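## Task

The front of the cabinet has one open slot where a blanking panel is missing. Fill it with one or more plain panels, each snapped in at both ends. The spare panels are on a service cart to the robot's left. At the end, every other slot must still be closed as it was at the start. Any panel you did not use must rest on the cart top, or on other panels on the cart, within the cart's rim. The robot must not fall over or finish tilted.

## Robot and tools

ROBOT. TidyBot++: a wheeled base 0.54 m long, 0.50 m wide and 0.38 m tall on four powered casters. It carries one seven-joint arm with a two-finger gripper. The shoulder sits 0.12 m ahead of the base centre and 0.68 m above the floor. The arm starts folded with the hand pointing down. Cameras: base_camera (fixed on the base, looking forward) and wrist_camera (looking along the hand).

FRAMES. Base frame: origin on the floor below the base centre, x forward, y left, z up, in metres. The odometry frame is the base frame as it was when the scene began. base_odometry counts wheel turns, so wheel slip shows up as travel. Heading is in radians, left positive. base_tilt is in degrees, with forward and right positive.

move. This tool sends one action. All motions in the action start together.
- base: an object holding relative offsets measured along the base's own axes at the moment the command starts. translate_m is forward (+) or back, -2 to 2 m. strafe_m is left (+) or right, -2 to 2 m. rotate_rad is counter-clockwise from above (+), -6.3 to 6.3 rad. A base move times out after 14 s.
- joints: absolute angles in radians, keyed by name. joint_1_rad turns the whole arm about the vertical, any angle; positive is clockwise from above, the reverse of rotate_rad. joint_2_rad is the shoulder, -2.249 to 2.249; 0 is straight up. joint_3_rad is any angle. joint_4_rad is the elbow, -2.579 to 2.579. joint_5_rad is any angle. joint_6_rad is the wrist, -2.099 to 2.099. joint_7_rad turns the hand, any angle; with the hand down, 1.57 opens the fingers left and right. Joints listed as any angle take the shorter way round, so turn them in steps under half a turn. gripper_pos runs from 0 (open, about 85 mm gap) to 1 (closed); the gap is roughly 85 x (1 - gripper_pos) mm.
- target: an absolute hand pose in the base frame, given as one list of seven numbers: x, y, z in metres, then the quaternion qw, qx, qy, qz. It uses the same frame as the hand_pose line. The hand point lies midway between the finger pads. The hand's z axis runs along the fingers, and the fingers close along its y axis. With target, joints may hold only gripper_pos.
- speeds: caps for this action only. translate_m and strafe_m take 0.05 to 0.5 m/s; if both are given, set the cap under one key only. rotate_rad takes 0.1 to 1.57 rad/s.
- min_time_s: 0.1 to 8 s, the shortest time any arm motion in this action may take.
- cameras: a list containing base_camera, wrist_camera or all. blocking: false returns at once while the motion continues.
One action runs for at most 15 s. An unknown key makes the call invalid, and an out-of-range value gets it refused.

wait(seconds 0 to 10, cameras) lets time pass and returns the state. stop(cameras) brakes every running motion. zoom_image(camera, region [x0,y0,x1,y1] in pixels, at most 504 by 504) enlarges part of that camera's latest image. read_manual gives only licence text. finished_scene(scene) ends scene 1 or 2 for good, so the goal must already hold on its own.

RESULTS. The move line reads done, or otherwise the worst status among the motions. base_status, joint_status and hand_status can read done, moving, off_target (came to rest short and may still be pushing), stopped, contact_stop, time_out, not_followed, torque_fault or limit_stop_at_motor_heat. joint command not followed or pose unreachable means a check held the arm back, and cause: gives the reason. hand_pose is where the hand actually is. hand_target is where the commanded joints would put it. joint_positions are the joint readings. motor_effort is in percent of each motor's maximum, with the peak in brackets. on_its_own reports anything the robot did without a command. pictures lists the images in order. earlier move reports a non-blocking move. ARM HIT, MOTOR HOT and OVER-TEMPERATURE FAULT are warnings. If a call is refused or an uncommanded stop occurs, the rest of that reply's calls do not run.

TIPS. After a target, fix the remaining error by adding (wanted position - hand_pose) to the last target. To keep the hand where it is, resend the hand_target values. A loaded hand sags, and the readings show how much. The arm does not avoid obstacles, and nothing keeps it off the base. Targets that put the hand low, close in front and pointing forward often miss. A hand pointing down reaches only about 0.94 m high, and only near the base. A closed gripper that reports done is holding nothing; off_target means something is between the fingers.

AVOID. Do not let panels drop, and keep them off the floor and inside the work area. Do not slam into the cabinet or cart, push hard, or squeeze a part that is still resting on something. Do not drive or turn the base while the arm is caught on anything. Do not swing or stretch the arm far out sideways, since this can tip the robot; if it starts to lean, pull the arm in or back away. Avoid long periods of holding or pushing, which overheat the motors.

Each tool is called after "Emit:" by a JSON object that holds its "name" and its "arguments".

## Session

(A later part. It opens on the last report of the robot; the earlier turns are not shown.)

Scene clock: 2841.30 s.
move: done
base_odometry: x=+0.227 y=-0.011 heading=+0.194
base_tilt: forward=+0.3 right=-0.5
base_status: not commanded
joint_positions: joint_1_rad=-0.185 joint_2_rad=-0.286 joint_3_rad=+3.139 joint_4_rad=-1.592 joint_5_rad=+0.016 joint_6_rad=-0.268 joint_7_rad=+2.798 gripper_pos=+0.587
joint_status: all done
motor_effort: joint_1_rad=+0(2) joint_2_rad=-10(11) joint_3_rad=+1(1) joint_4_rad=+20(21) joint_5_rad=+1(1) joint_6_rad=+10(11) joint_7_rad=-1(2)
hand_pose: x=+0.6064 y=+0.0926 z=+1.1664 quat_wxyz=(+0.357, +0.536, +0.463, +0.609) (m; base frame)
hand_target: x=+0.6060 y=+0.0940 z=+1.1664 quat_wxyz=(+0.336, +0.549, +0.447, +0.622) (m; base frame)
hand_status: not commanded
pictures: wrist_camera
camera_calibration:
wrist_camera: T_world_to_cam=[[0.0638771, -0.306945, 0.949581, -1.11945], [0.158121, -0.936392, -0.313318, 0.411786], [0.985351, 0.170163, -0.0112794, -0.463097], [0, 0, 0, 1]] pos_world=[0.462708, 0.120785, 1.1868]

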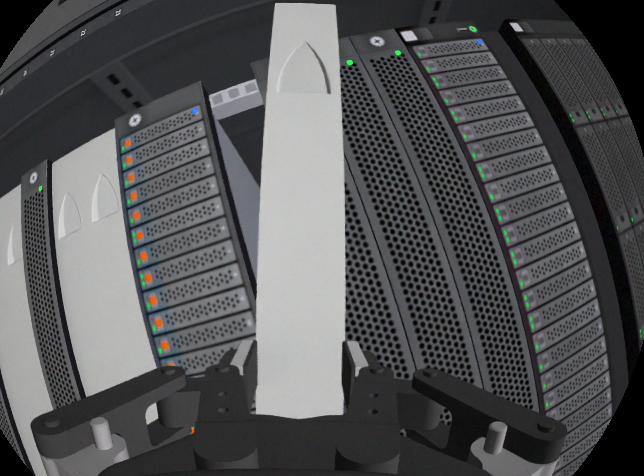

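Emit:
{"name": "move", "arguments": {"joints": {"joint_1_rad": -0.113, "joint_7_rad": 3.164}, "min_time_s": 1.5, "base": {"strafe_m": 0.027}, "speeds": {"strafe_m": 0.1}}}

Scene clock: 2977.47 s.
move: done
base_odometry: x=+0.222 y=+0.016 heading=+0.194
base_tilt: forward=+0.4 right=-0.5
base_status: done
joint_positions: joint_1_rad=-0.137 joint_2_rad=-0.286 joint_3_rad=+3.139 joint_4_rad=-1.592 joint_5_rad=+0.016 joint_6_rad=-0.268 joint_7_rad=+3.116 gripper_pos=+0.587
joint_status: all done
motor_effort: joint_1_rad=+1(2) joint_2_rad=-10(11) joint_3_rad=+0(2) joint_4_rad=+20(21) joint_5_rad=+1(1) joint_6_rad=+10(11) joint_7_rad=+1(2)
hand_pose: x=+0.6102 y=+0.0697 z=+1.1664 quat_wxyz=(+0.462, +0.468, +0.532, +0.534) (m; base frame)
hand_target: x=+0.6116 y=+0.0582 z=+1.1664 quat_wxyz=(+0.476, +0.465, +0.533, +0.522) (m; base frame)
hand_status: not commanded
pictures: none

Emit:
{"name": "move", "arguments": {"base": {"translate_m": 0.022}, "speeds": {"translate_m": 0.05}, "joints": {"joint_1_rad": -0.137, "joint_7_rad": 3.124}}}

Emit:
{"name": "wait", "arguments": {"seconds": 0.3, "cameras": ["wrist_camera"]}}

Emit:
{"name": "zoom_image", "arguments": {"camera": "wrist_camera", "region": [60, 0, 220, 120]}}

Emit:
{"name": "zoom_image", "arguments": {"camera": "wrist_camera", "region": [220, 0, 380, 120]}}

Emit:
{"name": "zoom_image", "arguments": {"camera": "wrist_camera", "region": [380, 0, 540, 120]}}

Emit:
{"name": "zoom_image", "arguments": {"camera": "wrist_camera", "region": [230, 220, 350, 340]}}

Emit:
{"name": "zoom_image", "arguments": {"camera": "wrist_camera", "region": [330, 220, 450, 340]}}

Emit:
{"name": "zoom_image", "arguments": {"camera": "wrist_camera", "region": [100, 220, 220, 340]}}

Scene clock: 2983.40 s.
move: done
base_odometry: x=+0.243 y=+0.020 heading=+0.194
base_tilt: forward=+0.3 right=-0.5
base_status: done
joint_positions: joint_1_rad=-0.138 joint_2_rad=-0.286 joint_3_rad=+3.139 joint_4_rad=-1.592 joint_5_rad=+0.016 joint_6_rad=-0.268 joint_7_rad=+3.115 gripper_pos=+0.587
joint_status: all done
motor_effort: joint_1_rad=+1(1) joint_2_rad=-11(13) joint_3_rad=+0(1) joint_4_rad=+20(21) joint_5_rad=+1(1) joint_6_rad=+10(11) joint_7_rad=-1(1)
hand_pose: x=+0.6102 y=+0.0701 z=+1.1664 quat_wxyz=(+0.461, +0.468, +0.532, +0.534) (m; base frame)
hand_target: x=+0.6100 y=+0.0700 z=+1.1664 quat_wxyz=(+0.459, +0.469, +0.530, +0.537) (m; base frame)
hand_status: not commanded
pictures: none

Scene clock: 2983.70 s.
base_odometry: x=+0.243 y=+0.020 heading=+0.194
base_tilt: forward=+0.4 right=-0.5
base_status: done
joint_positions: joint_1_rad=-0.138 joint_2_rad=-0.286 joint_3_rad=+3.139 joint_4_rad=-1.592 joint_5_rad=+0.016 joint_6_rad=-0.268 joint_7_rad=+3.115 gripper_pos=+0.587
joint_status: all done
motor_effort: joint_1_rad=+1(1) joint_2_rad=-11(13) joint_3_rad=+0(1) joint_4_rad=+20(21) joint_5_rad=+1(1) joint_6_rad=+10(11) joint_7_rad=+0(1)
hand_pose: x=+0.6102 y=+0.0701 z=+1.1664 quat_wxyz=(+0.461, +0.468, +0.532, +0.534) (m; base frame)
hand_target: x=+0.6100 y=+0.0700 z=+1.1664 quat_wxyz=(+0.459, +0.469, +0.530, +0.537) (m; base frame)
hand_status: not commanded
wait: 0.30 s; at rest by 0.27 s
pictures: wrist_camera
camera_calibration:
wrist_camera: T_world_to_cam=[[0.00738864, 0.0000159789, 0.999973, -1.17235], [0.122899, -0.992419, -0.00089222, 0.0511014], [0.992392, 0.122902, -0.00733459, -0.468576], [0, 0, 0, 1]] pos_world=[0.467393, 0.108322, 1.16893]

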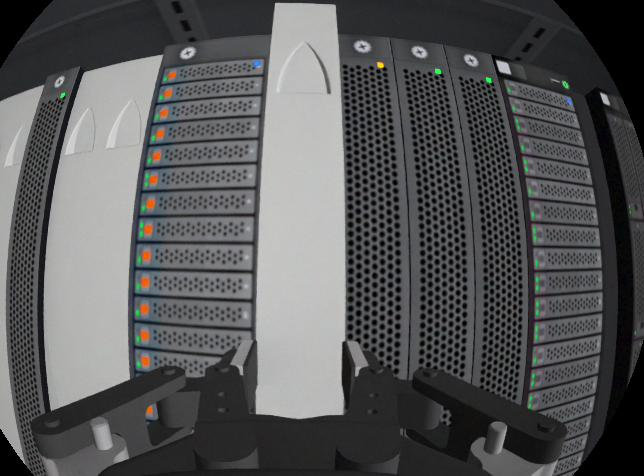

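Scaled by 3.150.

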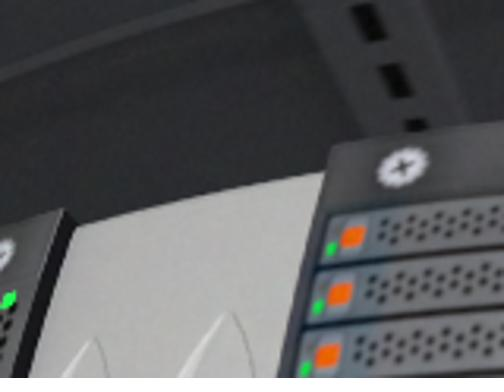

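Scaled by 3.150.

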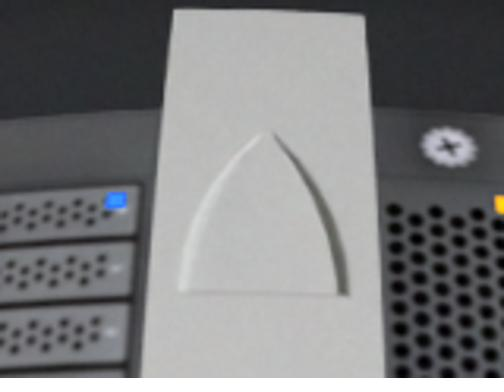

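Scaled by 3.150.

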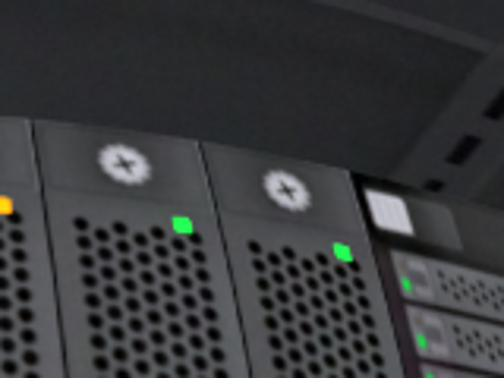

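Scaled by 4.200.

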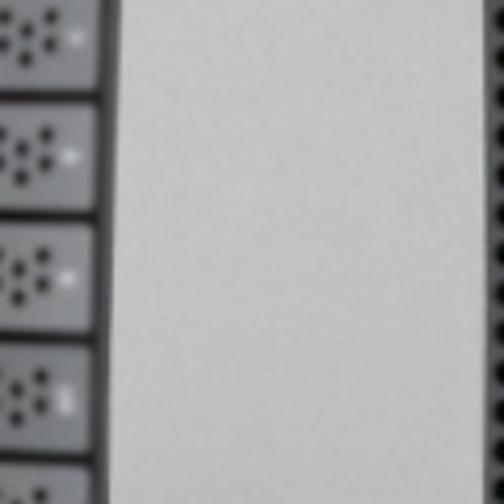

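Scaled by 4.200.

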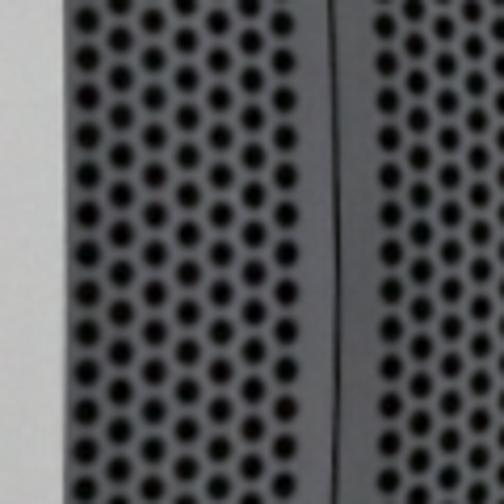

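Scaled by 4.200.

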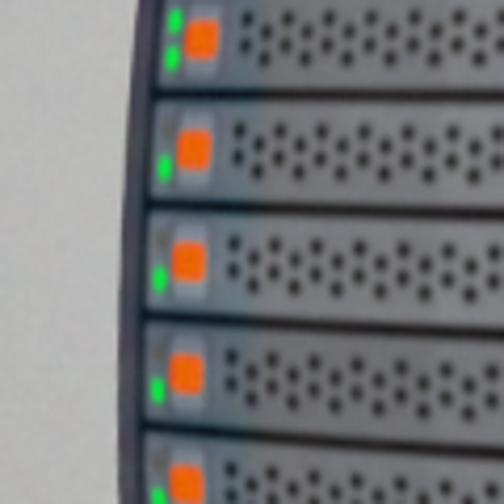

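Emit:
{"name": "move", "arguments": {"joints": {"joint_2_rad": -0.2655}, "min_time_s": 1, "base": {"strafe_m": -0.014}, "speeds": {"strafe_m": 0.05}}}

Scene clock: 3028.30 s.
move: done
base_odometry: x=+0.246 y=+0.007 heading=+0.194
base_tilt: forward=+0.4 right=-0.4
base_status: done
joint_positions: joint_1_rad=-0.138 joint_2_rad=-0.281 joint_3_rad=+3.139 joint_4_rad=-1.592 joint_5_rad=+0.016 joint_6_rad=-0.268 joint_7_rad=+3.115 gripper_pos=+0.587
joint_status: all done
motor_effort: joint_1_rad=+1(2) joint_2_rad=-11(12) joint_3_rad=+0(2) joint_4_rad=+20(21) joint_5_rad=+1(2) joint_6_rad=+10(10) joint_7_rad=-1(1)
hand_pose: x=+0.6123 y=+0.0705 z=+1.1642 quat_wxyz=(+0.460, +0.469, +0.533, +0.533) (m; base frame)
hand_target: x=+0.6200 y=+0.0714 z=+1.1559 quat_wxyz=(+0.454, +0.474, +0.535, +0.531) (m; base frame)
hand_status: not commanded
pictures: none

Emit:
{"name": "move", "arguments": {"base": {"translate_m": 0.004}, "speeds": {"translate_m": 0.05}, "joints": {"joint_2_rad": -0.2875, "joint_7_rad": 3.124}}}

Emit:
{"name": "wait", "arguments": {"seconds": 0.3, "cameras": ["wrist_camera"]}}

Emit:
{"name": "zoom_image", "arguments": {"camera": "wrist_camera", "region": [60, 0, 220, 120]}}

Emit:
{"name": "zoom_image", "arguments": {"camera": "wrist_camera", "region": [220, 0, 380, 120]}}

Emit:
{"name": "zoom_image", "arguments": {"camera": "wrist_camera", "region": [380, 0, 540, 120]}}

Emit:
{"name": "zoom_image", "arguments": {"camera": "wrist_camera", "region": [230, 220, 350, 340]}}

Emit:
{"name": "zoom_image", "arguments": {"camera": "wrist_camera", "region": [330, 220, 450, 340]}}

Emit:
{"name": "zoom_image", "arguments": {"camera": "wrist_camera", "region": [100, 220, 220, 340]}}

Scene clock: 3035.83 s.
move: done
base_odometry: x=+0.250 y=+0.007 heading=+0.194
base_tilt: forward=+0.4 right=-0.5
base_status: done
joint_positions: joint_1_rad=-0.138 joint_2_rad=-0.282 joint_3_rad=+3.139 joint_4_rad=-1.592 joint_5_rad=+0.016 joint_6_rad=-0.268 joint_7_rad=+3.115 gripper_pos=+0.587
joint_status: all done
motor_effort: joint_1_rad=+1(1) joint_2_rad=-11(14) joint_3_rad=+0(1) joint_4_rad=+20(21) joint_5_rad=+1(1) joint_6_rad=+10(10) joint_7_rad=+0(2)
hand_pose: x=+0.6119 y=+0.0704 z=+1.1646 quat_wxyz=(+0.460, +0.469, +0.533, +0.533) (m; base frame)
hand_target: x=+0.6096 y=+0.0700 z=+1.1669 quat_wxyz=(+0.460, +0.469, +0.529, +0.537) (m; base frame)
hand_status: not commanded
pictures: none

Scene clock: 3036.13 s.
base_odometry: x=+0.250 y=+0.007 heading=+0.194
base_tilt: forward=+0.4 right=-0.5
base_status: done
joint_positions: joint_1_rad=-0.138 joint_2_rad=-0.282 joint_3_rad=+3.139 joint_4_rad=-1.592 joint_5_rad=+0.016 joint_6_rad=-0.268 joint_7_rad=+3.115 gripper_pos=+0.587
joint_status: all done
motor_effort: joint_1_rad=+1(1) joint_2_rad=-11(14) joint_3_rad=+0(1) joint_4_rad=+20(21) joint_5_rad=+1(1) joint_6_rad=+11(10) joint_7_rad=-1(2)
hand_pose: x=+0.6119 y=+0.0704 z=+1.1646 quat_wxyz=(+0.460, +0.469, +0.533, +0.533) (m; base frame)
hand_target: x=+0.6096 y=+0.0700 z=+1.1669 quat_wxyz=(+0.460, +0.469, +0.529, +0.537) (m; base frame)
hand_status: not commanded
wait: 0.30 s; at rest by 0.27 s
pictures: wrist_camera
camera_calibration:
wrist_camera: T_world_to_cam=[[0.010863, 0.000440311, 0.999941, -1.17281], [0.123006, -0.992406, -0.000899302, 0.0511454], [0.992346, 0.123009, -0.0108347, -0.466215], [0, 0, 0, 1]] pos_world=[0.469096, 0.108622, 1.16773]

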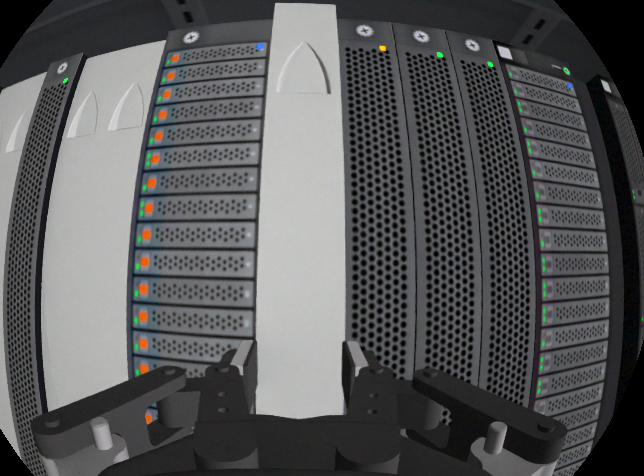

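Scaled by 3.150.

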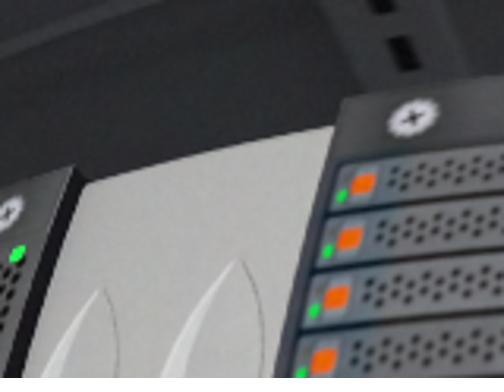

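Scaled by 3.150.

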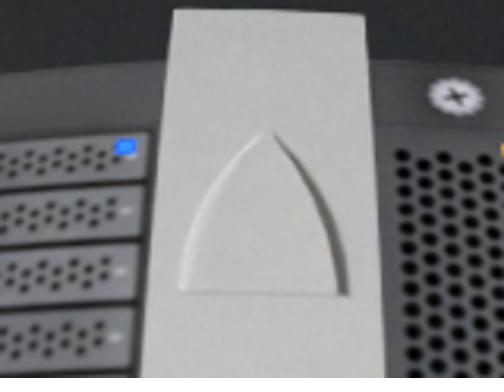

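Scaled by 3.150.

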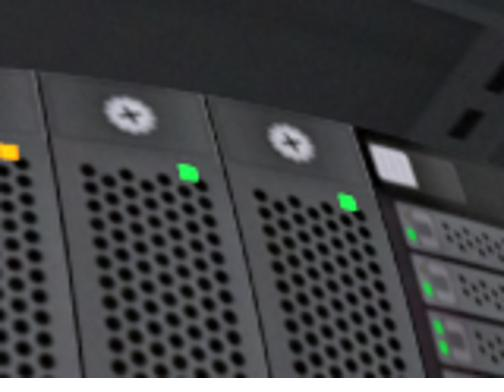

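Scaled by 4.200.

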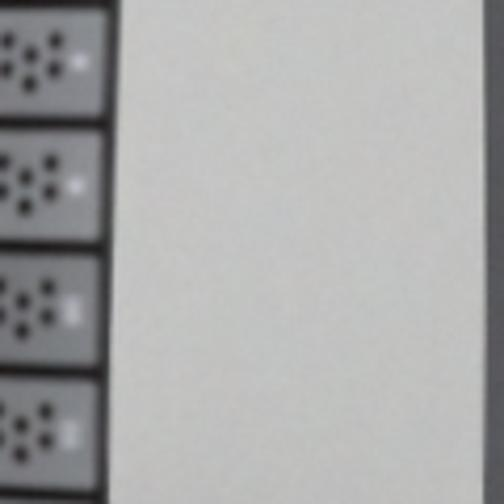

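Scaled by 4.200.

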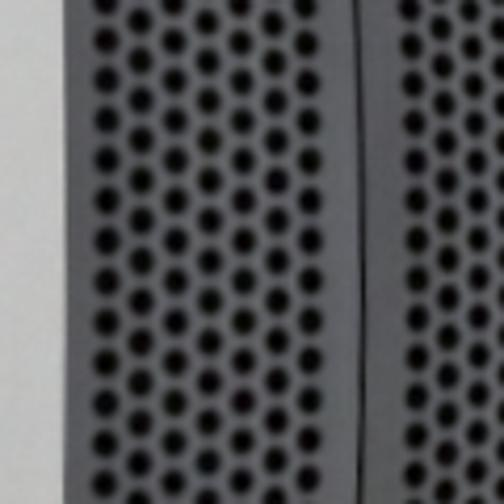

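Scaled by 4.200.

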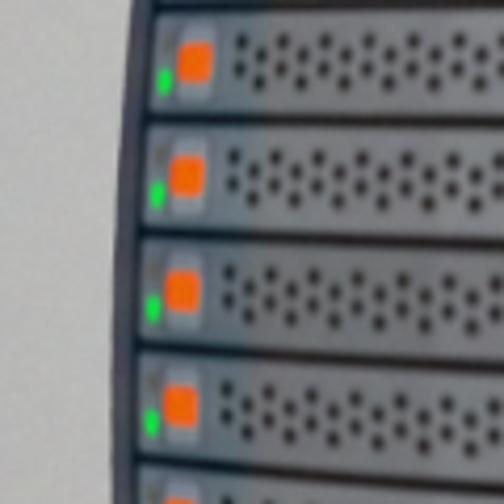

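Emit:
{"name": "move", "arguments": {"joints": {"joint_7_rad": 3.1645}, "min_time_s": 0.8}}

Emit:
{"name": "move", "arguments": {"base": {"translate_m": 0.007}, "speeds": {"translate_m": 0.05}, "joints": {"joint_2_rad": -0.2875, "joint_7_rad": 3.1255}}}

Emit:
{"name": "wait", "arguments": {"seconds": 0.3, "cameras": ["wrist_camera"]}}

Emit:
{"name": "zoom_image", "arguments": {"camera": "wrist_camera", "region": [60, 0, 220, 120]}}

Emit:
{"name": "zoom_image", "arguments": {"camera": "wrist_camera", "region": [220, 0, 380, 120]}}

Emit:
{"name": "zoom_image", "arguments": {"camera": "wrist_camera", "region": [380, 0, 540, 120]}}

Emit:
{"name": "zoom_image", "arguments": {"camera": "wrist_camera", "region": [230, 220, 350, 340]}}

Emit:
{"name": "zoom_image", "arguments": {"camera": "wrist_camera", "region": [330, 220, 450, 340]}}

Emit:
{"name": "zoom_image", "arguments": {"camera": "wrist_camera", "region": [100, 220, 220, 340]}}

Scene clock: 3053.43 s.
move: done
base_odometry: x=+0.250 y=+0.007 heading=+0.194
base_tilt: forward=+0.3 right=-0.5
base_status: not commanded
joint_positions: joint_1_rad=-0.138 joint_2_rad=-0.282 joint_3_rad=+3.139 joint_4_rad=-1.592 joint_5_rad=+0.016 joint_6_rad=-0.268 joint_7_rad=+3.121 gripper_pos=+0.587
joint_status: all done
motor_effort: joint_1_rad=+0(2) joint_2_rad=-11(11) joint_3_rad=+0(0) joint_4_rad=+20(21) joint_5_rad=+0(1) joint_6_rad=+9(11) joint_7_rad=-1(2)
hand_pose: x=+0.6119 y=+0.0704 z=+1.1646 quat_wxyz=(+0.462, +0.468, +0.534, +0.532) (m; base frame)
hand_target: x=+0.6096 y=+0.0700 z=+1.1669 quat_wxyz=(+0.470, +0.458, +0.539, +0.528) (m; base frame)
hand_status: not commanded
pictures: none

Scene clock: 3054.07 s.
move: done
base_odometry: x=+0.257 y=+0.008 heading=+0.194
base_tilt: forward=+0.4 right=-0.5
base_status: done
joint_positions: joint_1_rad=-0.138 joint_2_rad=-0.282 joint_3_rad=+3.139 joint_4_rad=-1.592 joint_5_rad=+0.016 joint_6_rad=-0.268 joint_7_rad=+3.112 gripper_pos=+0.587
joint_status: all done
motor_effort: joint_1_rad=+2(2) joint_2_rad=-11(14) joint_3_rad=+0(1) joint_4_rad=+20(21) joint_5_rad=+1(1) joint_6_rad=+10(10) joint_7_rad=+0(1)
hand_pose: x=+0.6119 y=+0.0704 z=+1.1646 quat_wxyz=(+0.459, +0.470, +0.532, +0.534) (m; base frame)
hand_target: x=+0.6096 y=+0.0700 z=+1.1669 quat_wxyz=(+0.460, +0.468, +0.530, +0.537) (m; base frame)
hand_status: not commanded
pictures: none

Scene clock: 3054.37 s.
base_odometry: x=+0.257 y=+0.008 heading=+0.194
base_tilt: forward=+0.3 right=-0.5
base_status: done
joint_positions: joint_1_rad=-0.138 joint_2_rad=-0.282 joint_3_rad=+3.139 joint_4_rad=-1.592 joint_5_rad=+0.016 joint_6_rad=-0.268 joint_7_rad=+3.112 gripper_pos=+0.587
joint_status: all done
motor_effort: joint_1_rad=+1(2) joint_2_rad=-11(14) joint_3_rad=+0(1) joint_4_rad=+20(21) joint_5_rad=+1(1) joint_6_rad=+10(10) joint_7_rad=+0(1)
hand_pose: x=+0.6119 y=+0.0704 z=+1.1646 quat_wxyz=(+0.459, +0.470, +0.532, +0.534) (m; base frame)
hand_target: x=+0.6096 y=+0.0700 z=+1.1669 quat_wxyz=(+0.460, +0.468, +0.530, +0.537) (m; base frame)
hand_status: not commanded
wait: 0.30 s; at rest by 0.27 s
pictures: wrist_camera
camera_calibration:
wrist_camera: T_world_to_cam=[[0.01141, -0.00322101, 0.99993, -1.17286], [0.122988, -0.992397, -0.00460015, 0.0554728], [0.992343, 0.123032, -0.0109271, -0.466105], [0, 0, 0, 1]] pos_world=[0.469096, 0.108619, 1.16793]

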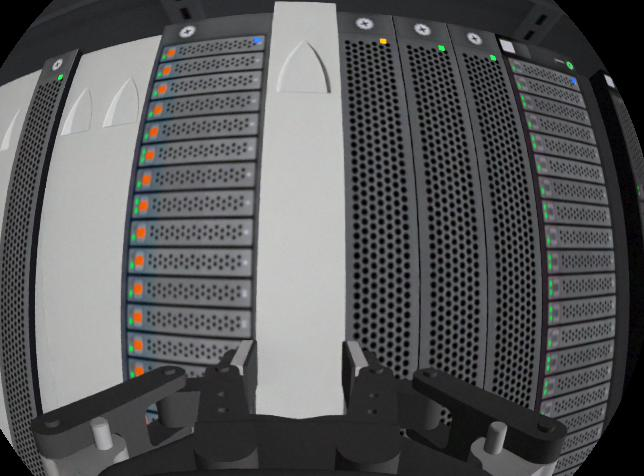

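Scaled by 3.150.

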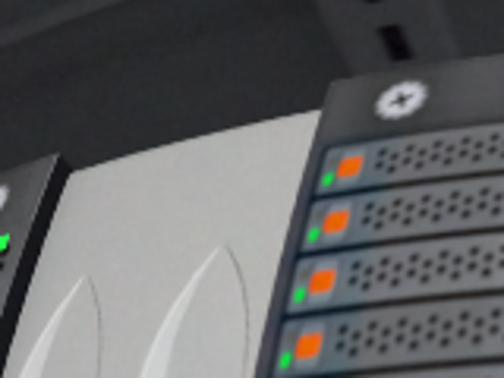

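Scaled by 3.150.

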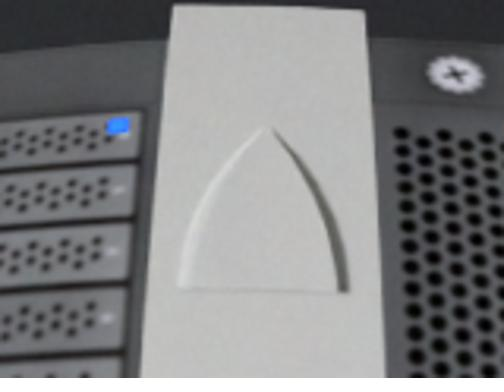

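Scaled by 3.150.

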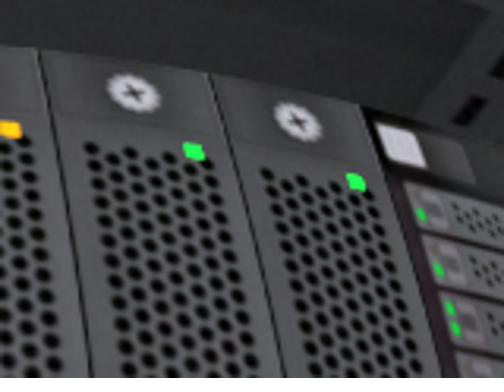

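Scaled by 4.200.

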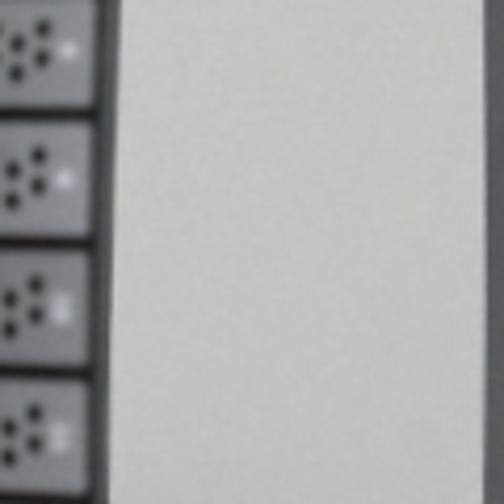

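Scaled by 4.200.

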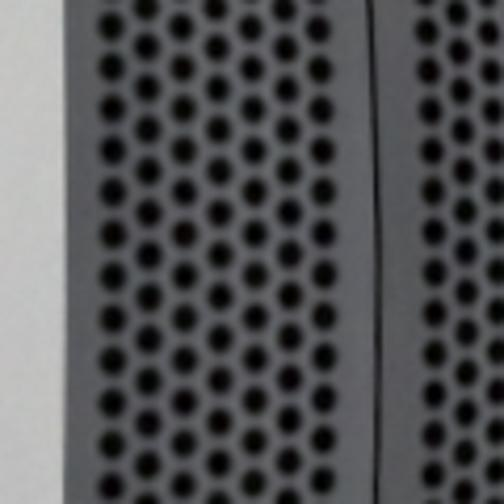

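Scaled by 4.200.

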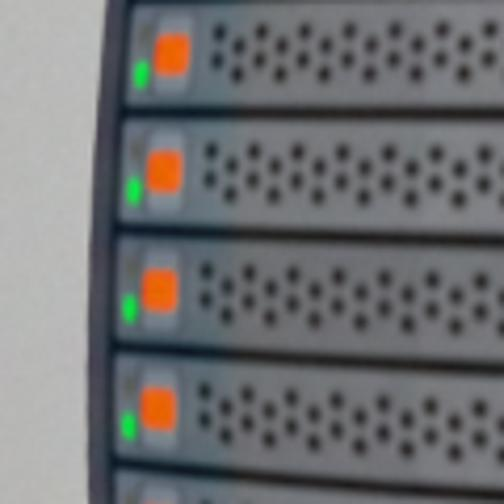

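Emit:
{"name": "move", "arguments": {"joints": {"joint_7_rad": 3.163}, "min_time_s": 0.8}}

Emit:
{"name": "move", "arguments": {"joints": {"joint_7_rad": 3.142}, "min_time_s": 0.8}}

Scene clock: 3070.77 s.
move: done
base_odometry: x=+0.257 y=+0.008 heading=+0.194
base_tilt: forward=+0.4 right=-0.4
base_status: not commanded
joint_positions: joint_1_rad=-0.138 joint_2_rad=-0.282 joint_3_rad=+3.139 joint_4_rad=-1.592 joint_5_rad=+0.016 joint_6_rad=-0.268 joint_7_rad=+3.118 gripper_pos=+0.587
joint_status: all done
motor_effort: joint_1_rad=+0(1) joint_2_rad=-11(11) joint_3_rad=+0(1) joint_4_rad=+20(21) joint_5_rad=+1(2) joint_6_rad=+10(11) joint_7_rad=+0(2)
hand_pose: x=+0.6119 y=+0.0704 z=+1.1646 quat_wxyz=(+0.461, +0.468, +0.533, +0.533) (m; base frame)
hand_target: x=+0.6096 y=+0.0700 z=+1.1669 quat_wxyz=(+0.470, +0.458, +0.538, +0.528) (m; base frame)
hand_status: not commanded
pictures: none

Scene clock: 3071.87 s.
move: done
base_odometry: x=+0.257 y=+0.008 heading=+0.194
base_tilt: forward=+0.4 right=-0.4
base_status: not commanded
joint_positions: joint_1_rad=-0.138 joint_2_rad=-0.282 joint_3_rad=+3.139 joint_4_rad=-1.592 joint_5_rad=+0.016 joint_6_rad=-0.268 joint_7_rad=+3.118 gripper_pos=+0.587
joint_status: all done
motor_effort: joint_1_rad=+1(2) joint_2_rad=-10(11) joint_3_rad=+0(1) joint_4_rad=+20(21) joint_5_rad=+1(2) joint_6_rad=+10(11) joint_7_rad=+0(2)
hand_pose: x=+0.6119 y=+0.0704 z=+1.1646 quat_wxyz=(+0.461, +0.468, +0.533, +0.533) (m; base frame)
hand_target: x=+0.6096 y=+0.0700 z=+1.1669 quat_wxyz=(+0.464, +0.464, +0.534, +0.533) (m; base frame)
hand_status: not commanded
pictures: none

Emit:
{"name": "move", "arguments": {"base": {"translate_m": 0.006}, "speeds": {"translate_m": 0.05}}}

Emit:
{"name": "wait", "arguments": {"seconds": 0.3, "cameras": ["wrist_camera"]}}

Emit:
{"name": "zoom_image", "arguments": {"camera": "wrist_camera", "region": [220, 0, 380, 120]}}

Scene clock: 3076.27 s.
move: done
base_odometry: x=+0.263 y=+0.009 heading=+0.194
base_tilt: forward=+0.3 right=-0.5
base_status: done
joint_positions: joint_1_rad=-0.138 joint_2_rad=-0.283 joint_3_rad=+3.139 joint_4_rad=-1.592 joint_5_rad=+0.016 joint_6_rad=-0.268 joint_7_rad=+3.118 gripper_pos=+0.587
joint_status: not commanded
motor_effort: joint_1_rad=+0(1) joint_2_rad=-11(14) joint_3_rad=+0(1) joint_4_rad=+20(21) joint_5_rad=+1(1) joint_6_rad=+10(10) joint_7_rad=-1(1)
hand_pose: x=+0.6116 y=+0.0704 z=+1.1649 quat_wxyz=(+0.461, +0.468, +0.533, +0.533) (m; base frame)
hand_target: x=+0.6096 y=+0.0700 z=+1.1669 quat_wxyz=(+0.464, +0.464, +0.534, +0.533) (m; base frame)
hand_status: not commanded
pictures: none

Scene clock: 3076.57 s.
base_odometry: x=+0.263 y=+0.009 heading=+0.194
base_tilt: forward=+0.3 right=-0.5
base_status: done
joint_positions: joint_1_rad=-0.138 joint_2_rad=-0.283 joint_3_rad=+3.139 joint_4_rad=-1.592 joint_5_rad=+0.016 joint_6_rad=-0.268 joint_7_rad=+3.118 gripper_pos=+0.587
joint_status: not commanded
motor_effort: joint_1_rad=+1(1) joint_2_rad=-11(14) joint_3_rad=+0(1) joint_4_rad=+20(21) joint_5_rad=+1(1) joint_6_rad=+9(10) joint_7_rad=+0(1)
hand_pose: x=+0.6116 y=+0.0704 z=+1.1649 quat_wxyz=(+0.461, +0.468, +0.533, +0.533) (m; base frame)
hand_target: x=+0.6096 y=+0.0700 z=+1.1669 quat_wxyz=(+0.464, +0.464, +0.534, +0.533) (m; base frame)
hand_status: not commanded
wait: 0.30 s; at rest by 0.27 s
pictures: wrist_camera
camera_calibration:
wrist_camera: T_world_to_cam=[[0.00999159, 0.00345679, 0.999944, -1.17262], [0.123018, -0.992402, 0.0022015, 0.0475578], [0.992354, 0.122989, -0.0103409, -0.466496], [0, 0, 0, 1]] pos_world=[0.468795, 0.108624, 1.16763]

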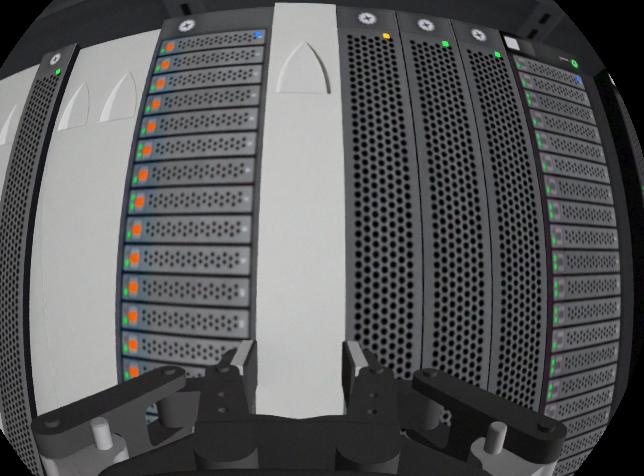

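Scaled by 3.150.

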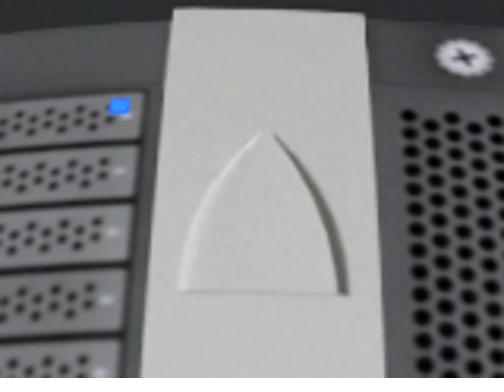

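Emit:
{"name": "move", "arguments": {"base": {"translate_m": 0.004}, "speeds": {"translate_m": 0.05}}}

Emit:
{"name": "wait", "arguments": {"seconds": 0.3, "cameras": ["wrist_camera"]}}

Emit:
{"name": "zoom_image", "arguments": {"camera": "wrist_camera", "region": [220, 0, 380, 120]}}

Emit:
{"name": "zoom_image", "arguments": {"camera": "wrist_camera", "region": [230, 220, 350, 340]}}

Emit:
{"name": "zoom_image", "arguments": {"camera": "wrist_camera", "region": [330, 220, 450, 340]}}

Emit:
{"name": "zoom_image", "arguments": {"camera": "wrist_camera", "region": [100, 220, 220, 340]}}

Scene clock: 3082.23 s.
move: done
base_odometry: x=+0.267 y=+0.010 heading=+0.194
base_tilt: forward=+0.4 right=-0.5
base_status: done
joint_positions: joint_1_rad=-0.138 joint_2_rad=-0.283 joint_3_rad=+3.139 joint_4_rad=-1.592 joint_5_rad=+0.016 joint_6_rad=-0.268 joint_7_rad=+3.118 gripper_pos=+0.587
joint_status: not commanded
motor_effort: joint_1_rad=+0(2) joint_2_rad=-10(14) joint_3_rad=+0(1) joint_4_rad=+21(21) joint_5_rad=+1(2) joint_6_rad=+10(11) joint_7_rad=+0(1)
hand_pose: x=+0.6113 y=+0.0703 z=+1.1652 quat_wxyz=(+0.461, +0.468, +0.533, +0.533) (m; base frame)
hand_target: x=+0.6096 y=+0.0700 z=+1.1669 quat_wxyz=(+0.464, +0.464, +0.534, +0.533) (m; base frame)
hand_status: not commanded
pictures: none

Scene clock: 3082.53 s.
base_odometry: x=+0.267 y=+0.010 heading=+0.194
base_tilt: forward=+0.4 right=-0.5
base_status: done
joint_positions: joint_1_rad=-0.138 joint_2_rad=-0.283 joint_3_rad=+3.139 joint_4_rad=-1.592 joint_5_rad=+0.016 joint_6_rad=-0.268 joint_7_rad=+3.118 gripper_pos=+0.587
joint_status: not commanded
motor_effort: joint_1_rad=+0(2) joint_2_rad=-10(14) joint_3_rad=+1(1) joint_4_rad=+20(21) joint_5_rad=+1(2) joint_6_rad=+10(11) joint_7_rad=-1(1)
hand_pose: x=+0.6113 y=+0.0703 z=+1.1652 quat_wxyz=(+0.461, +0.468, +0.533, +0.533) (m; base frame)
hand_target: x=+0.6096 y=+0.0700 z=+1.1669 quat_wxyz=(+0.464, +0.464, +0.534, +0.533) (m; base frame)
hand_status: not commanded
wait: 0.30 s; at rest by 0.27 s
pictures: wrist_camera
camera_calibration:
wrist_camera: T_world_to_cam=[[0.00929674, 0.0033721, 0.999951, -1.17259], [0.123017, -0.992402, 0.00220294, 0.0474939], [0.992361, 0.12299, -0.00964093, -0.467003], [0, 0, 0, 1]] pos_world=[0.468494, 0.108524, 1.16793]

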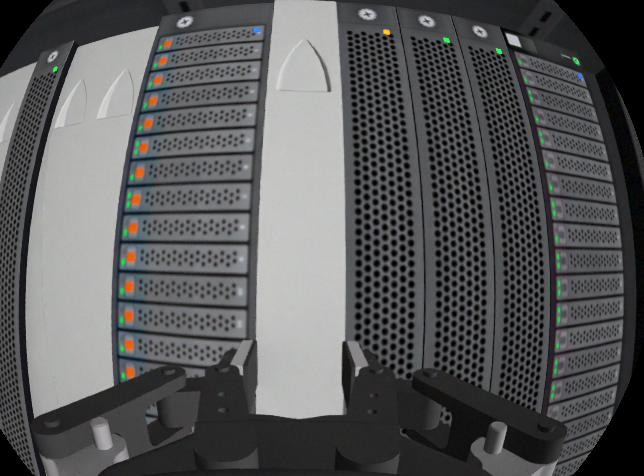

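Scaled by 3.150.

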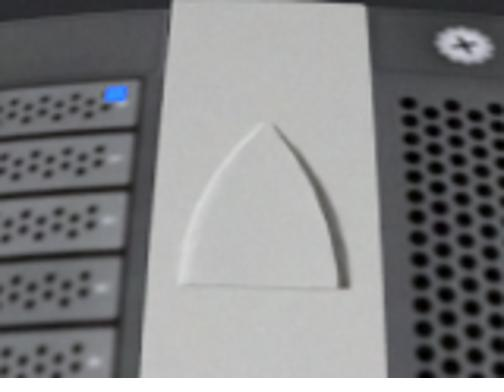

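Scaled by 4.200.

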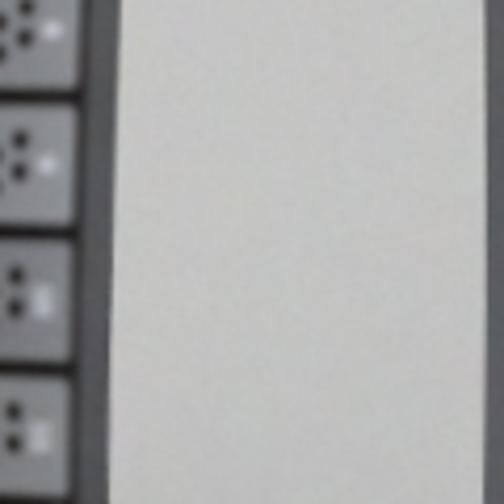

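Scaled by 4.200.

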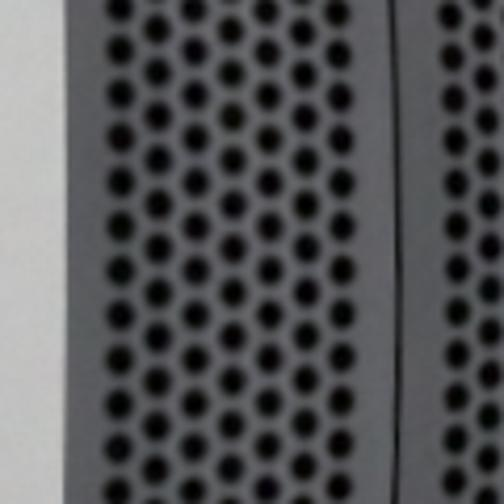

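Scaled by 4.200.

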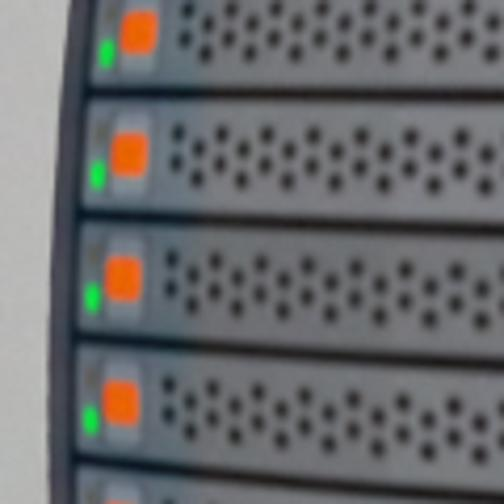

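Emit:
{"name": "move", "arguments": {"base": {"translate_m": -0.004, "strafe_m": 0.0024}, "speeds": {"translate_m": 0.05}, "joints": {"joint_2_rad": -0.2645}, "min_time_s": 1}}

Scene clock: 3112.53 s.
move: done
base_odometry: x=+0.263 y=+0.012 heading=+0.194
base_tilt: forward=+0.4 right=-0.4
base_status: done
joint_positions: joint_1_rad=-0.138 joint_2_rad=-0.282 joint_3_rad=+3.139 joint_4_rad=-1.592 joint_5_rad=+0.016 joint_6_rad=-0.268 joint_7_rad=+3.118 gripper_pos=+0.587
joint_status: all done
motor_effort: joint_1_rad=+0(2) joint_2_rad=-10(13) joint_3_rad=+0(3) joint_4_rad=+19(21) joint_5_rad=+1(2) joint_6_rad=+9(11) joint_7_rad=+0(1)
hand_pose: x=+0.6120 y=+0.0704 z=+1.1644 quat_wxyz=(+0.461, +0.468, +0.533, +0.532) (m; base frame)
hand_target: x=+0.6205 y=+0.0715 z=+1.1554 quat_wxyz=(+0.459, +0.469, +0.540, +0.527) (m; base frame)
hand_status: not commanded
pictures: none

Emit:
{"name": "move", "arguments": {"base": {"translate_m": 0.004}, "speeds": {"translate_m": 0.05}, "joints": {"joint_2_rad": -0.2885}}}

Emit:
{"name": "wait", "arguments": {"seconds": 0.3, "cameras": ["wrist_camera"]}}

Emit:
{"name": "zoom_image", "arguments": {"camera": "wrist_camera", "region": [220, 0, 380, 120]}}

Scene clock: 3117.93 s.
move: done
base_odometry: x=+0.267 y=+0.012 heading=+0.193
base_tilt: forward=+0.4 right=-0.5
base_status: done
joint_positions: joint_1_rad=-0.138 joint_2_rad=-0.283 joint_3_rad=+3.139 joint_4_rad=-1.592 joint_5_rad=+0.016 joint_6_rad=-0.268 joint_7_rad=+3.118 gripper_pos=+0.587
joint_status: all done
motor_effort: joint_1_rad=+1(2) joint_2_rad=-10(15) joint_3_rad=+0(1) joint_4_rad=+20(21) joint_5_rad=+1(2) joint_6_rad=+10(10) joint_7_rad=+0(1)
hand_pose: x=+0.6114 y=+0.0703 z=+1.1651 quat_wxyz=(+0.461, +0.468, +0.533, +0.533) (m; base frame)
hand_target: x=+0.6091 y=+0.0699 z=+1.1674 quat_wxyz=(+0.465, +0.464, +0.533, +0.533) (m; base frame)
hand_status: not commanded
pictures: none

Scene clock: 3118.23 s.
base_odometry: x=+0.267 y=+0.012 heading=+0.193
base_tilt: forward=+0.4 right=-0.5
base_status: done
joint_positions: joint_1_rad=-0.138 joint_2_rad=-0.283 joint_3_rad=+3.139 joint_4_rad=-1.592 joint_5_rad=+0.016 joint_6_rad=-0.268 joint_7_rad=+3.118 gripper_pos=+0.587
joint_status: all done
motor_effort: joint_1_rad=+0(2) joint_2_rad=-11(15) joint_3_rad=+1(1) joint_4_rad=+20(21) joint_5_rad=+1(2) joint_6_rad=+10(10) joint_7_rad=+0(1)
hand_pose: x=+0.6114 y=+0.0703 z=+1.1651 quat_wxyz=(+0.461, +0.468, +0.533, +0.533) (m; base frame)
hand_target: x=+0.6091 y=+0.0699 z=+1.1674 quat_wxyz=(+0.465, +0.464, +0.533, +0.533) (m; base frame)
hand_status: not commanded
wait: 0.30 s; at rest by 0.27 s
pictures: wrist_camera
camera_calibration:
wrist_camera: T_world_to_cam=[[0.00949497, 0.00339619, 0.999949, -1.17259], [0.123005, -0.992404, 0.00220257, 0.0474878], [0.992361, 0.122978, -0.00984059, -0.466869], [0, 0, 0, 1]] pos_world=[0.468595, 0.108524, 1.16783]

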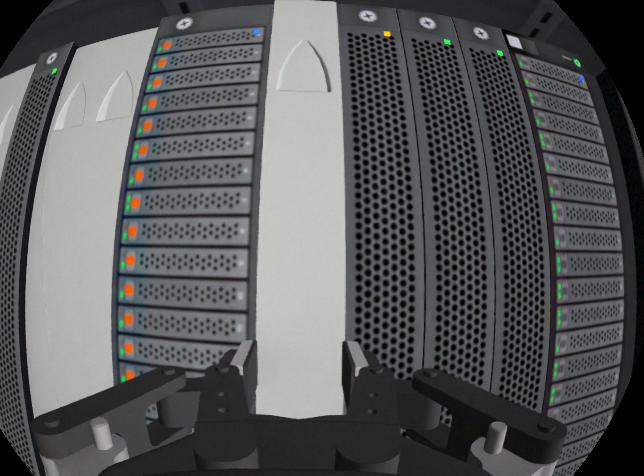

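Scaled by 3.150.

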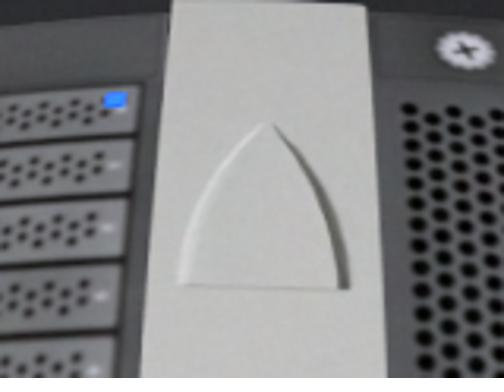

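Emit:
{"name": "move", "arguments": {"base": {"translate_m": 0.003}, "speeds": {"translate_m": 0.05}}}

Emit:
{"name": "wait", "arguments": {"seconds": 0.3, "cameras": ["wrist_camera"]}}

Emit:
{"name": "zoom_image", "arguments": {"camera": "wrist_camera", "region": [220, 0, 380, 120]}}

Scene clock: 3120.93 s.
move: done
base_odometry: x=+0.270 y=+0.013 heading=+0.193
base_tilt: forward=+0.3 right=-0.4
base_status: done
joint_positions: joint_1_rad=-0.138 joint_2_rad=-0.283 joint_3_rad=+3.139 joint_4_rad=-1.592 joint_5_rad=+0.016 joint_6_rad=-0.268 joint_7_rad=+3.118 gripper_pos=+0.587
joint_status: not commanded
motor_effort: joint_1_rad=+1(2) joint_2_rad=-11(14) joint_3_rad=+1(1) joint_4_rad=+21(22) joint_5_rad=+1(2) joint_6_rad=+11(11) joint_7_rad=-1(1)
hand_pose: x=+0.6113 y=+0.0703 z=+1.1652 quat_wxyz=(+0.461, +0.468, +0.533, +0.533) (m; base frame)
hand_target: x=+0.6091 y=+0.0699 z=+1.1674 quat_wxyz=(+0.465, +0.464, +0.533, +0.533) (m; base frame)
hand_status: not commanded
pictures: none

Scene clock: 3121.23 s.
base_odometry: x=+0.270 y=+0.013 heading=+0.193
base_tilt: forward=+0.4 right=-0.5
base_status: done
joint_positions: joint_1_rad=-0.138 joint_2_rad=-0.283 joint_3_rad=+3.139 joint_4_rad=-1.592 joint_5_rad=+0.016 joint_6_rad=-0.268 joint_7_rad=+3.118 gripper_pos=+0.587
joint_status: not commanded
motor_effort: joint_1_rad=+1(2) joint_2_rad=-11(14) joint_3_rad=+1(1) joint_4_rad=+20(22) joint_5_rad=+1(2) joint_6_rad=+10(11) joint_7_rad=-1(1)
hand_pose: x=+0.6113 y=+0.0703 z=+1.1652 quat_wxyz=(+0.461, +0.468, +0.533, +0.533) (m; base frame)
hand_target: x=+0.6091 y=+0.0699 z=+1.1674 quat_wxyz=(+0.465, +0.464, +0.533, +0.533) (m; base frame)
hand_status: not commanded
wait: 0.30 s; at rest by 0.27 s
pictures: wrist_camera
camera_calibration:
wrist_camera: T_world_to_cam=[[0.00939572, 0.00338409, 0.99995, -1.17264], [0.123005, -0.992404, 0.00220277, 0.0474875], [0.992362, 0.122978, -0.0097406, -0.466985], [0, 0, 0, 1]] pos_world=[0.468594, 0.108524, 1.16793]

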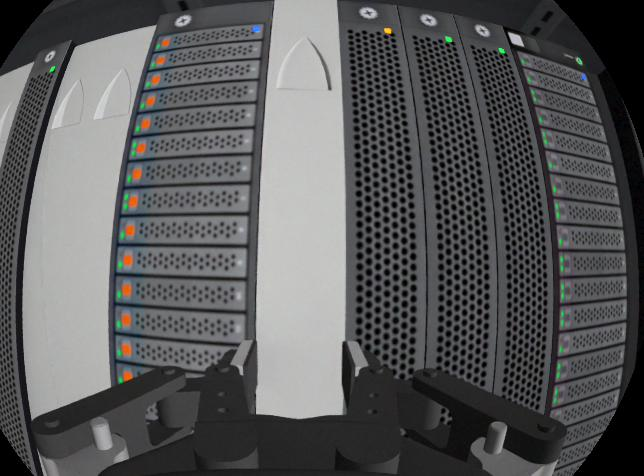

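Scaled by 3.150.

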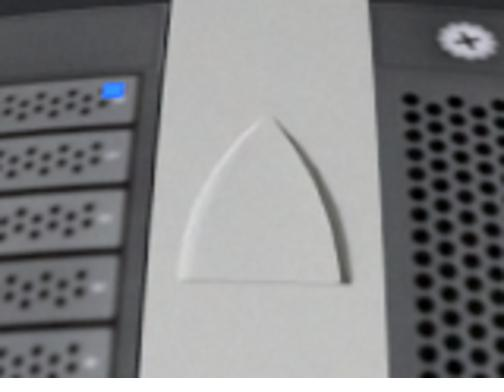

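Emit:
{"name": "move", "arguments": {"base": {"translate_m": -0.003}, "speeds": {"translate_m": 0.05}, "joints": {"joint_2_rad": -0.2635}, "min_time_s": 1}}

Scene clock: 3139.97 s.
move: done
base_odometry: x=+0.267 y=+0.012 heading=+0.193
base_tilt: forward=+0.3 right=-0.5
base_status: done
joint_positions: joint_1_rad=-0.138 joint_2_rad=-0.281 joint_3_rad=+3.139 joint_4_rad=-1.592 joint_5_rad=+0.016 joint_6_rad=-0.268 joint_7_rad=+3.118 gripper_pos=+0.587
joint_status: all done
motor_effort: joint_1_rad=-1(2) joint_2_rad=-10(14) joint_3_rad=+0(1) joint_4_rad=+20(21) joint_5_rad=+1(2) joint_6_rad=+8(10) joint_7_rad=+0(1)
hand_pose: x=+0.6121 y=+0.0704 z=+1.1643 quat_wxyz=(+0.461, +0.468, +0.534, +0.532) (m; base frame)
hand_target: x=+0.6210 y=+0.0716 z=+1.1549 quat_wxyz=(+0.459, +0.470, +0.540, +0.527) (m; base frame)
hand_status: not commanded
pictures: none

Emit:
{"name": "move", "arguments": {"base": {"translate_m": 0.004}, "speeds": {"translate_m": 0.05}, "joints": {"joint_2_rad": -0.2845}}}

Emit:
{"name": "wait", "arguments": {"seconds": 0.3, "cameras": ["wrist_camera"]}}

Emit:
{"name": "zoom_image", "arguments": {"camera": "wrist_camera", "region": [220, 0, 380, 120]}}

Scene clock: 3144.57 s.
move: done
base_odometry: x=+0.271 y=+0.013 heading=+0.193
base_tilt: forward=+0.3 right=-0.5
base_status: done
joint_positions: joint_1_rad=-0.138 joint_2_rad=-0.283 joint_3_rad=+3.139 joint_4_rad=-1.592 joint_5_rad=+0.016 joint_6_rad=-0.268 joint_7_rad=+3.118 gripper_pos=+0.587
joint_status: all done
motor_effort: joint_1_rad=+1(2) joint_2_rad=-10(13) joint_3_rad=+1(1) joint_4_rad=+20(21) joint_5_rad=+2(2) joint_6_rad=+10(10) joint_7_rad=-1(1)
hand_pose: x=+0.6116 y=+0.0703 z=+1.1650 quat_wxyz=(+0.461, +0.468, +0.533, +0.533) (m; base frame)
hand_target: x=+0.6110 y=+0.0702 z=+1.1654 quat_wxyz=(+0.464, +0.465, +0.534, +0.532) (m; base frame)
hand_status: not commanded
pictures: none

Scene clock: 3144.87 s.
base_odometry: x=+0.271 y=+0.013 heading=+0.193
base_tilt: forward=+0.3 right=-0.5
base_status: done
joint_positions: joint_1_rad=-0.138 joint_2_rad=-0.283 joint_3_rad=+3.139 joint_4_rad=-1.592 joint_5_rad=+0.016 joint_6_rad=-0.268 joint_7_rad=+3.118 gripper_pos=+0.587
joint_status: all done
motor_effort: joint_1_rad=+1(2) joint_2_rad=-10(13) joint_3_rad=+1(1) joint_4_rad=+20(21) joint_5_rad=+1(2) joint_6_rad=+10(10) joint_7_rad=-1(1)
hand_pose: x=+0.6116 y=+0.0703 z=+1.1650 quat_wxyz=(+0.461, +0.468, +0.533, +0.533) (m; base frame)
hand_target: x=+0.6110 y=+0.0702 z=+1.1654 quat_wxyz=(+0.464, +0.465, +0.534, +0.532) (m; base frame)
hand_status: not commanded
wait: 0.30 s; at rest by 0.27 s
pictures: wrist_camera
camera_calibration:
wrist_camera: T_world_to_cam=[[0.00979273, 0.00343248, 0.999946, -1.17263], [0.123006, -0.992404, 0.00220196, 0.0474638], [0.992358, 0.122978, -0.0101406, -0.466717], [0, 0, 0, 1]] pos_world=[0.468795, 0.108524, 1.16773]

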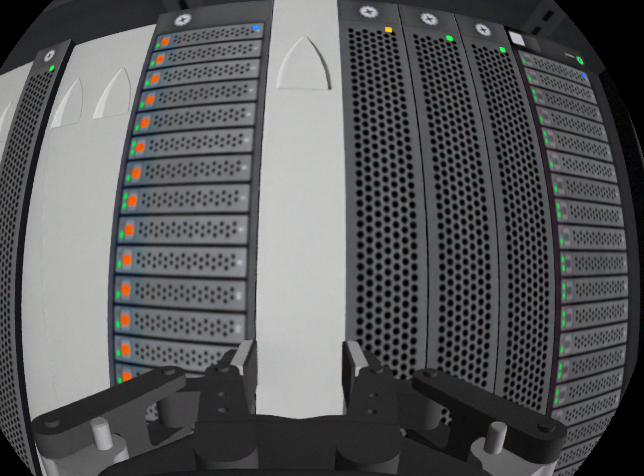

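Scaled by 3.150.

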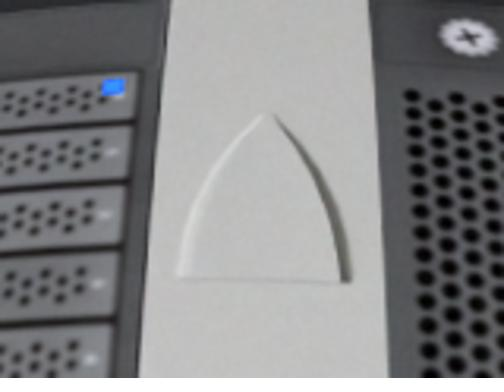

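Emit:
{"name": "move", "arguments": {"base": {"translate_m": -0.003}, "speeds": {"translate_m": 0.05}, "joints": {"joint_2_rad": -0.2605}, "min_time_s": 1}}

Scene clock: 3180.17 s.
move: done
base_odometry: x=+0.268 y=+0.012 heading=+0.193
base_tilt: forward=+0.3 right=-0.5
base_status: done
joint_positions: joint_1_rad=-0.138 joint_2_rad=-0.281 joint_3_rad=+3.139 joint_4_rad=-1.592 joint_5_rad=+0.016 joint_6_rad=-0.268 joint_7_rad=+3.118 gripper_pos=+0.587
joint_status: all done
motor_effort: joint_1_rad=+1(2) joint_2_rad=-10(14) joint_3_rad=+0(2) joint_4_rad=+20(21) joint_5_rad=+1(2) joint_6_rad=+9(10) joint_7_rad=+1(1)
hand_pose: x=+0.6123 y=+0.0704 z=+1.1641 quat_wxyz=(+0.461, +0.468, +0.534, +0.532) (m; base frame)
hand_target: x=+0.6224 y=+0.0717 z=+1.1533 quat_wxyz=(+0.458, +0.470, +0.541, +0.526) (m; base frame)
hand_status: not commanded
pictures: none

Emit:
{"name": "move", "arguments": {"base": {"translate_m": 0.004}, "speeds": {"translate_m": 0.05}}}

Emit:
{"name": "wait", "arguments": {"seconds": 0.3, "cameras": ["wrist_camera"]}}

Emit:
{"name": "zoom_image", "arguments": {"camera": "wrist_camera", "region": [220, 0, 380, 120]}}

Scene clock: 3183.63 s.
move: done
base_odometry: x=+0.272 y=+0.013 heading=+0.193
base_tilt: forward=+0.4 right=-0.5
base_status: done
joint_positions: joint_1_rad=-0.138 joint_2_rad=-0.280 joint_3_rad=+3.139 joint_4_rad=-1.592 joint_5_rad=+0.016 joint_6_rad=-0.268 joint_7_rad=+3.118 gripper_pos=+0.587
joint_status: not commanded
motor_effort: joint_1_rad=+2(2) joint_2_rad=-8(13) joint_3_rad=+1(2) joint_4_rad=+17(20) joint_5_rad=+2(2) joint_6_rad=+7(10) joint_7_rad=+0(1)
hand_pose: x=+0.6128 y=+0.0705 z=+1.1636 quat_wxyz=(+0.461, +0.469, +0.534, +0.532) (m; base frame)
hand_target: x=+0.6224 y=+0.0717 z=+1.1533 quat_wxyz=(+0.458, +0.470, +0.541, +0.526) (m; base frame)
hand_status: not commanded
pictures: none

Scene clock: 3183.93 s.
base_odometry: x=+0.272 y=+0.013 heading=+0.193
base_tilt: forward=+0.3 right=-0.4
base_status: done
joint_positions: joint_1_rad=-0.138 joint_2_rad=-0.280 joint_3_rad=+3.139 joint_4_rad=-1.592 joint_5_rad=+0.016 joint_6_rad=-0.268 joint_7_rad=+3.118 gripper_pos=+0.587
joint_status: not commanded
motor_effort: joint_1_rad=+1(2) joint_2_rad=-8(13) joint_3_rad=+1(2) joint_4_rad=+17(20) joint_5_rad=+2(2) joint_6_rad=+7(10) joint_7_rad=+0(1)
hand_pose: x=+0.6128 y=+0.0705 z=+1.1636 quat_wxyz=(+0.461, +0.469, +0.534, +0.532) (m; base frame)
hand_target: x=+0.6224 y=+0.0717 z=+1.1533 quat_wxyz=(+0.458, +0.470, +0.541, +0.526) (m; base frame)
hand_status: not commanded
wait: 0.30 s; at rest by 0.27 s
pictures: wrist_camera
camera_calibration:
wrist_camera: T_world_to_cam=[[0.012461, 0.0038585, 0.999915, -1.17301], [0.123024, -0.992401, 0.00229637, 0.0473853], [0.992325, 0.122985, -0.012841, -0.464877], [0, 0, 0, 1]] pos_world=[0.470097, 0.108724, 1.16683]

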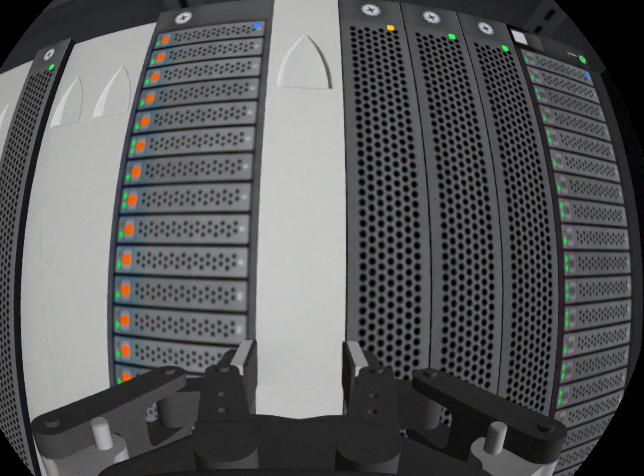

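Scaled by 3.150.

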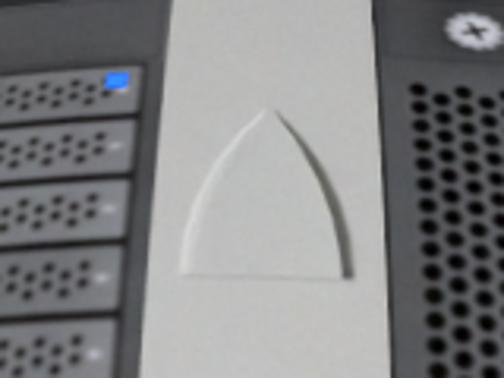

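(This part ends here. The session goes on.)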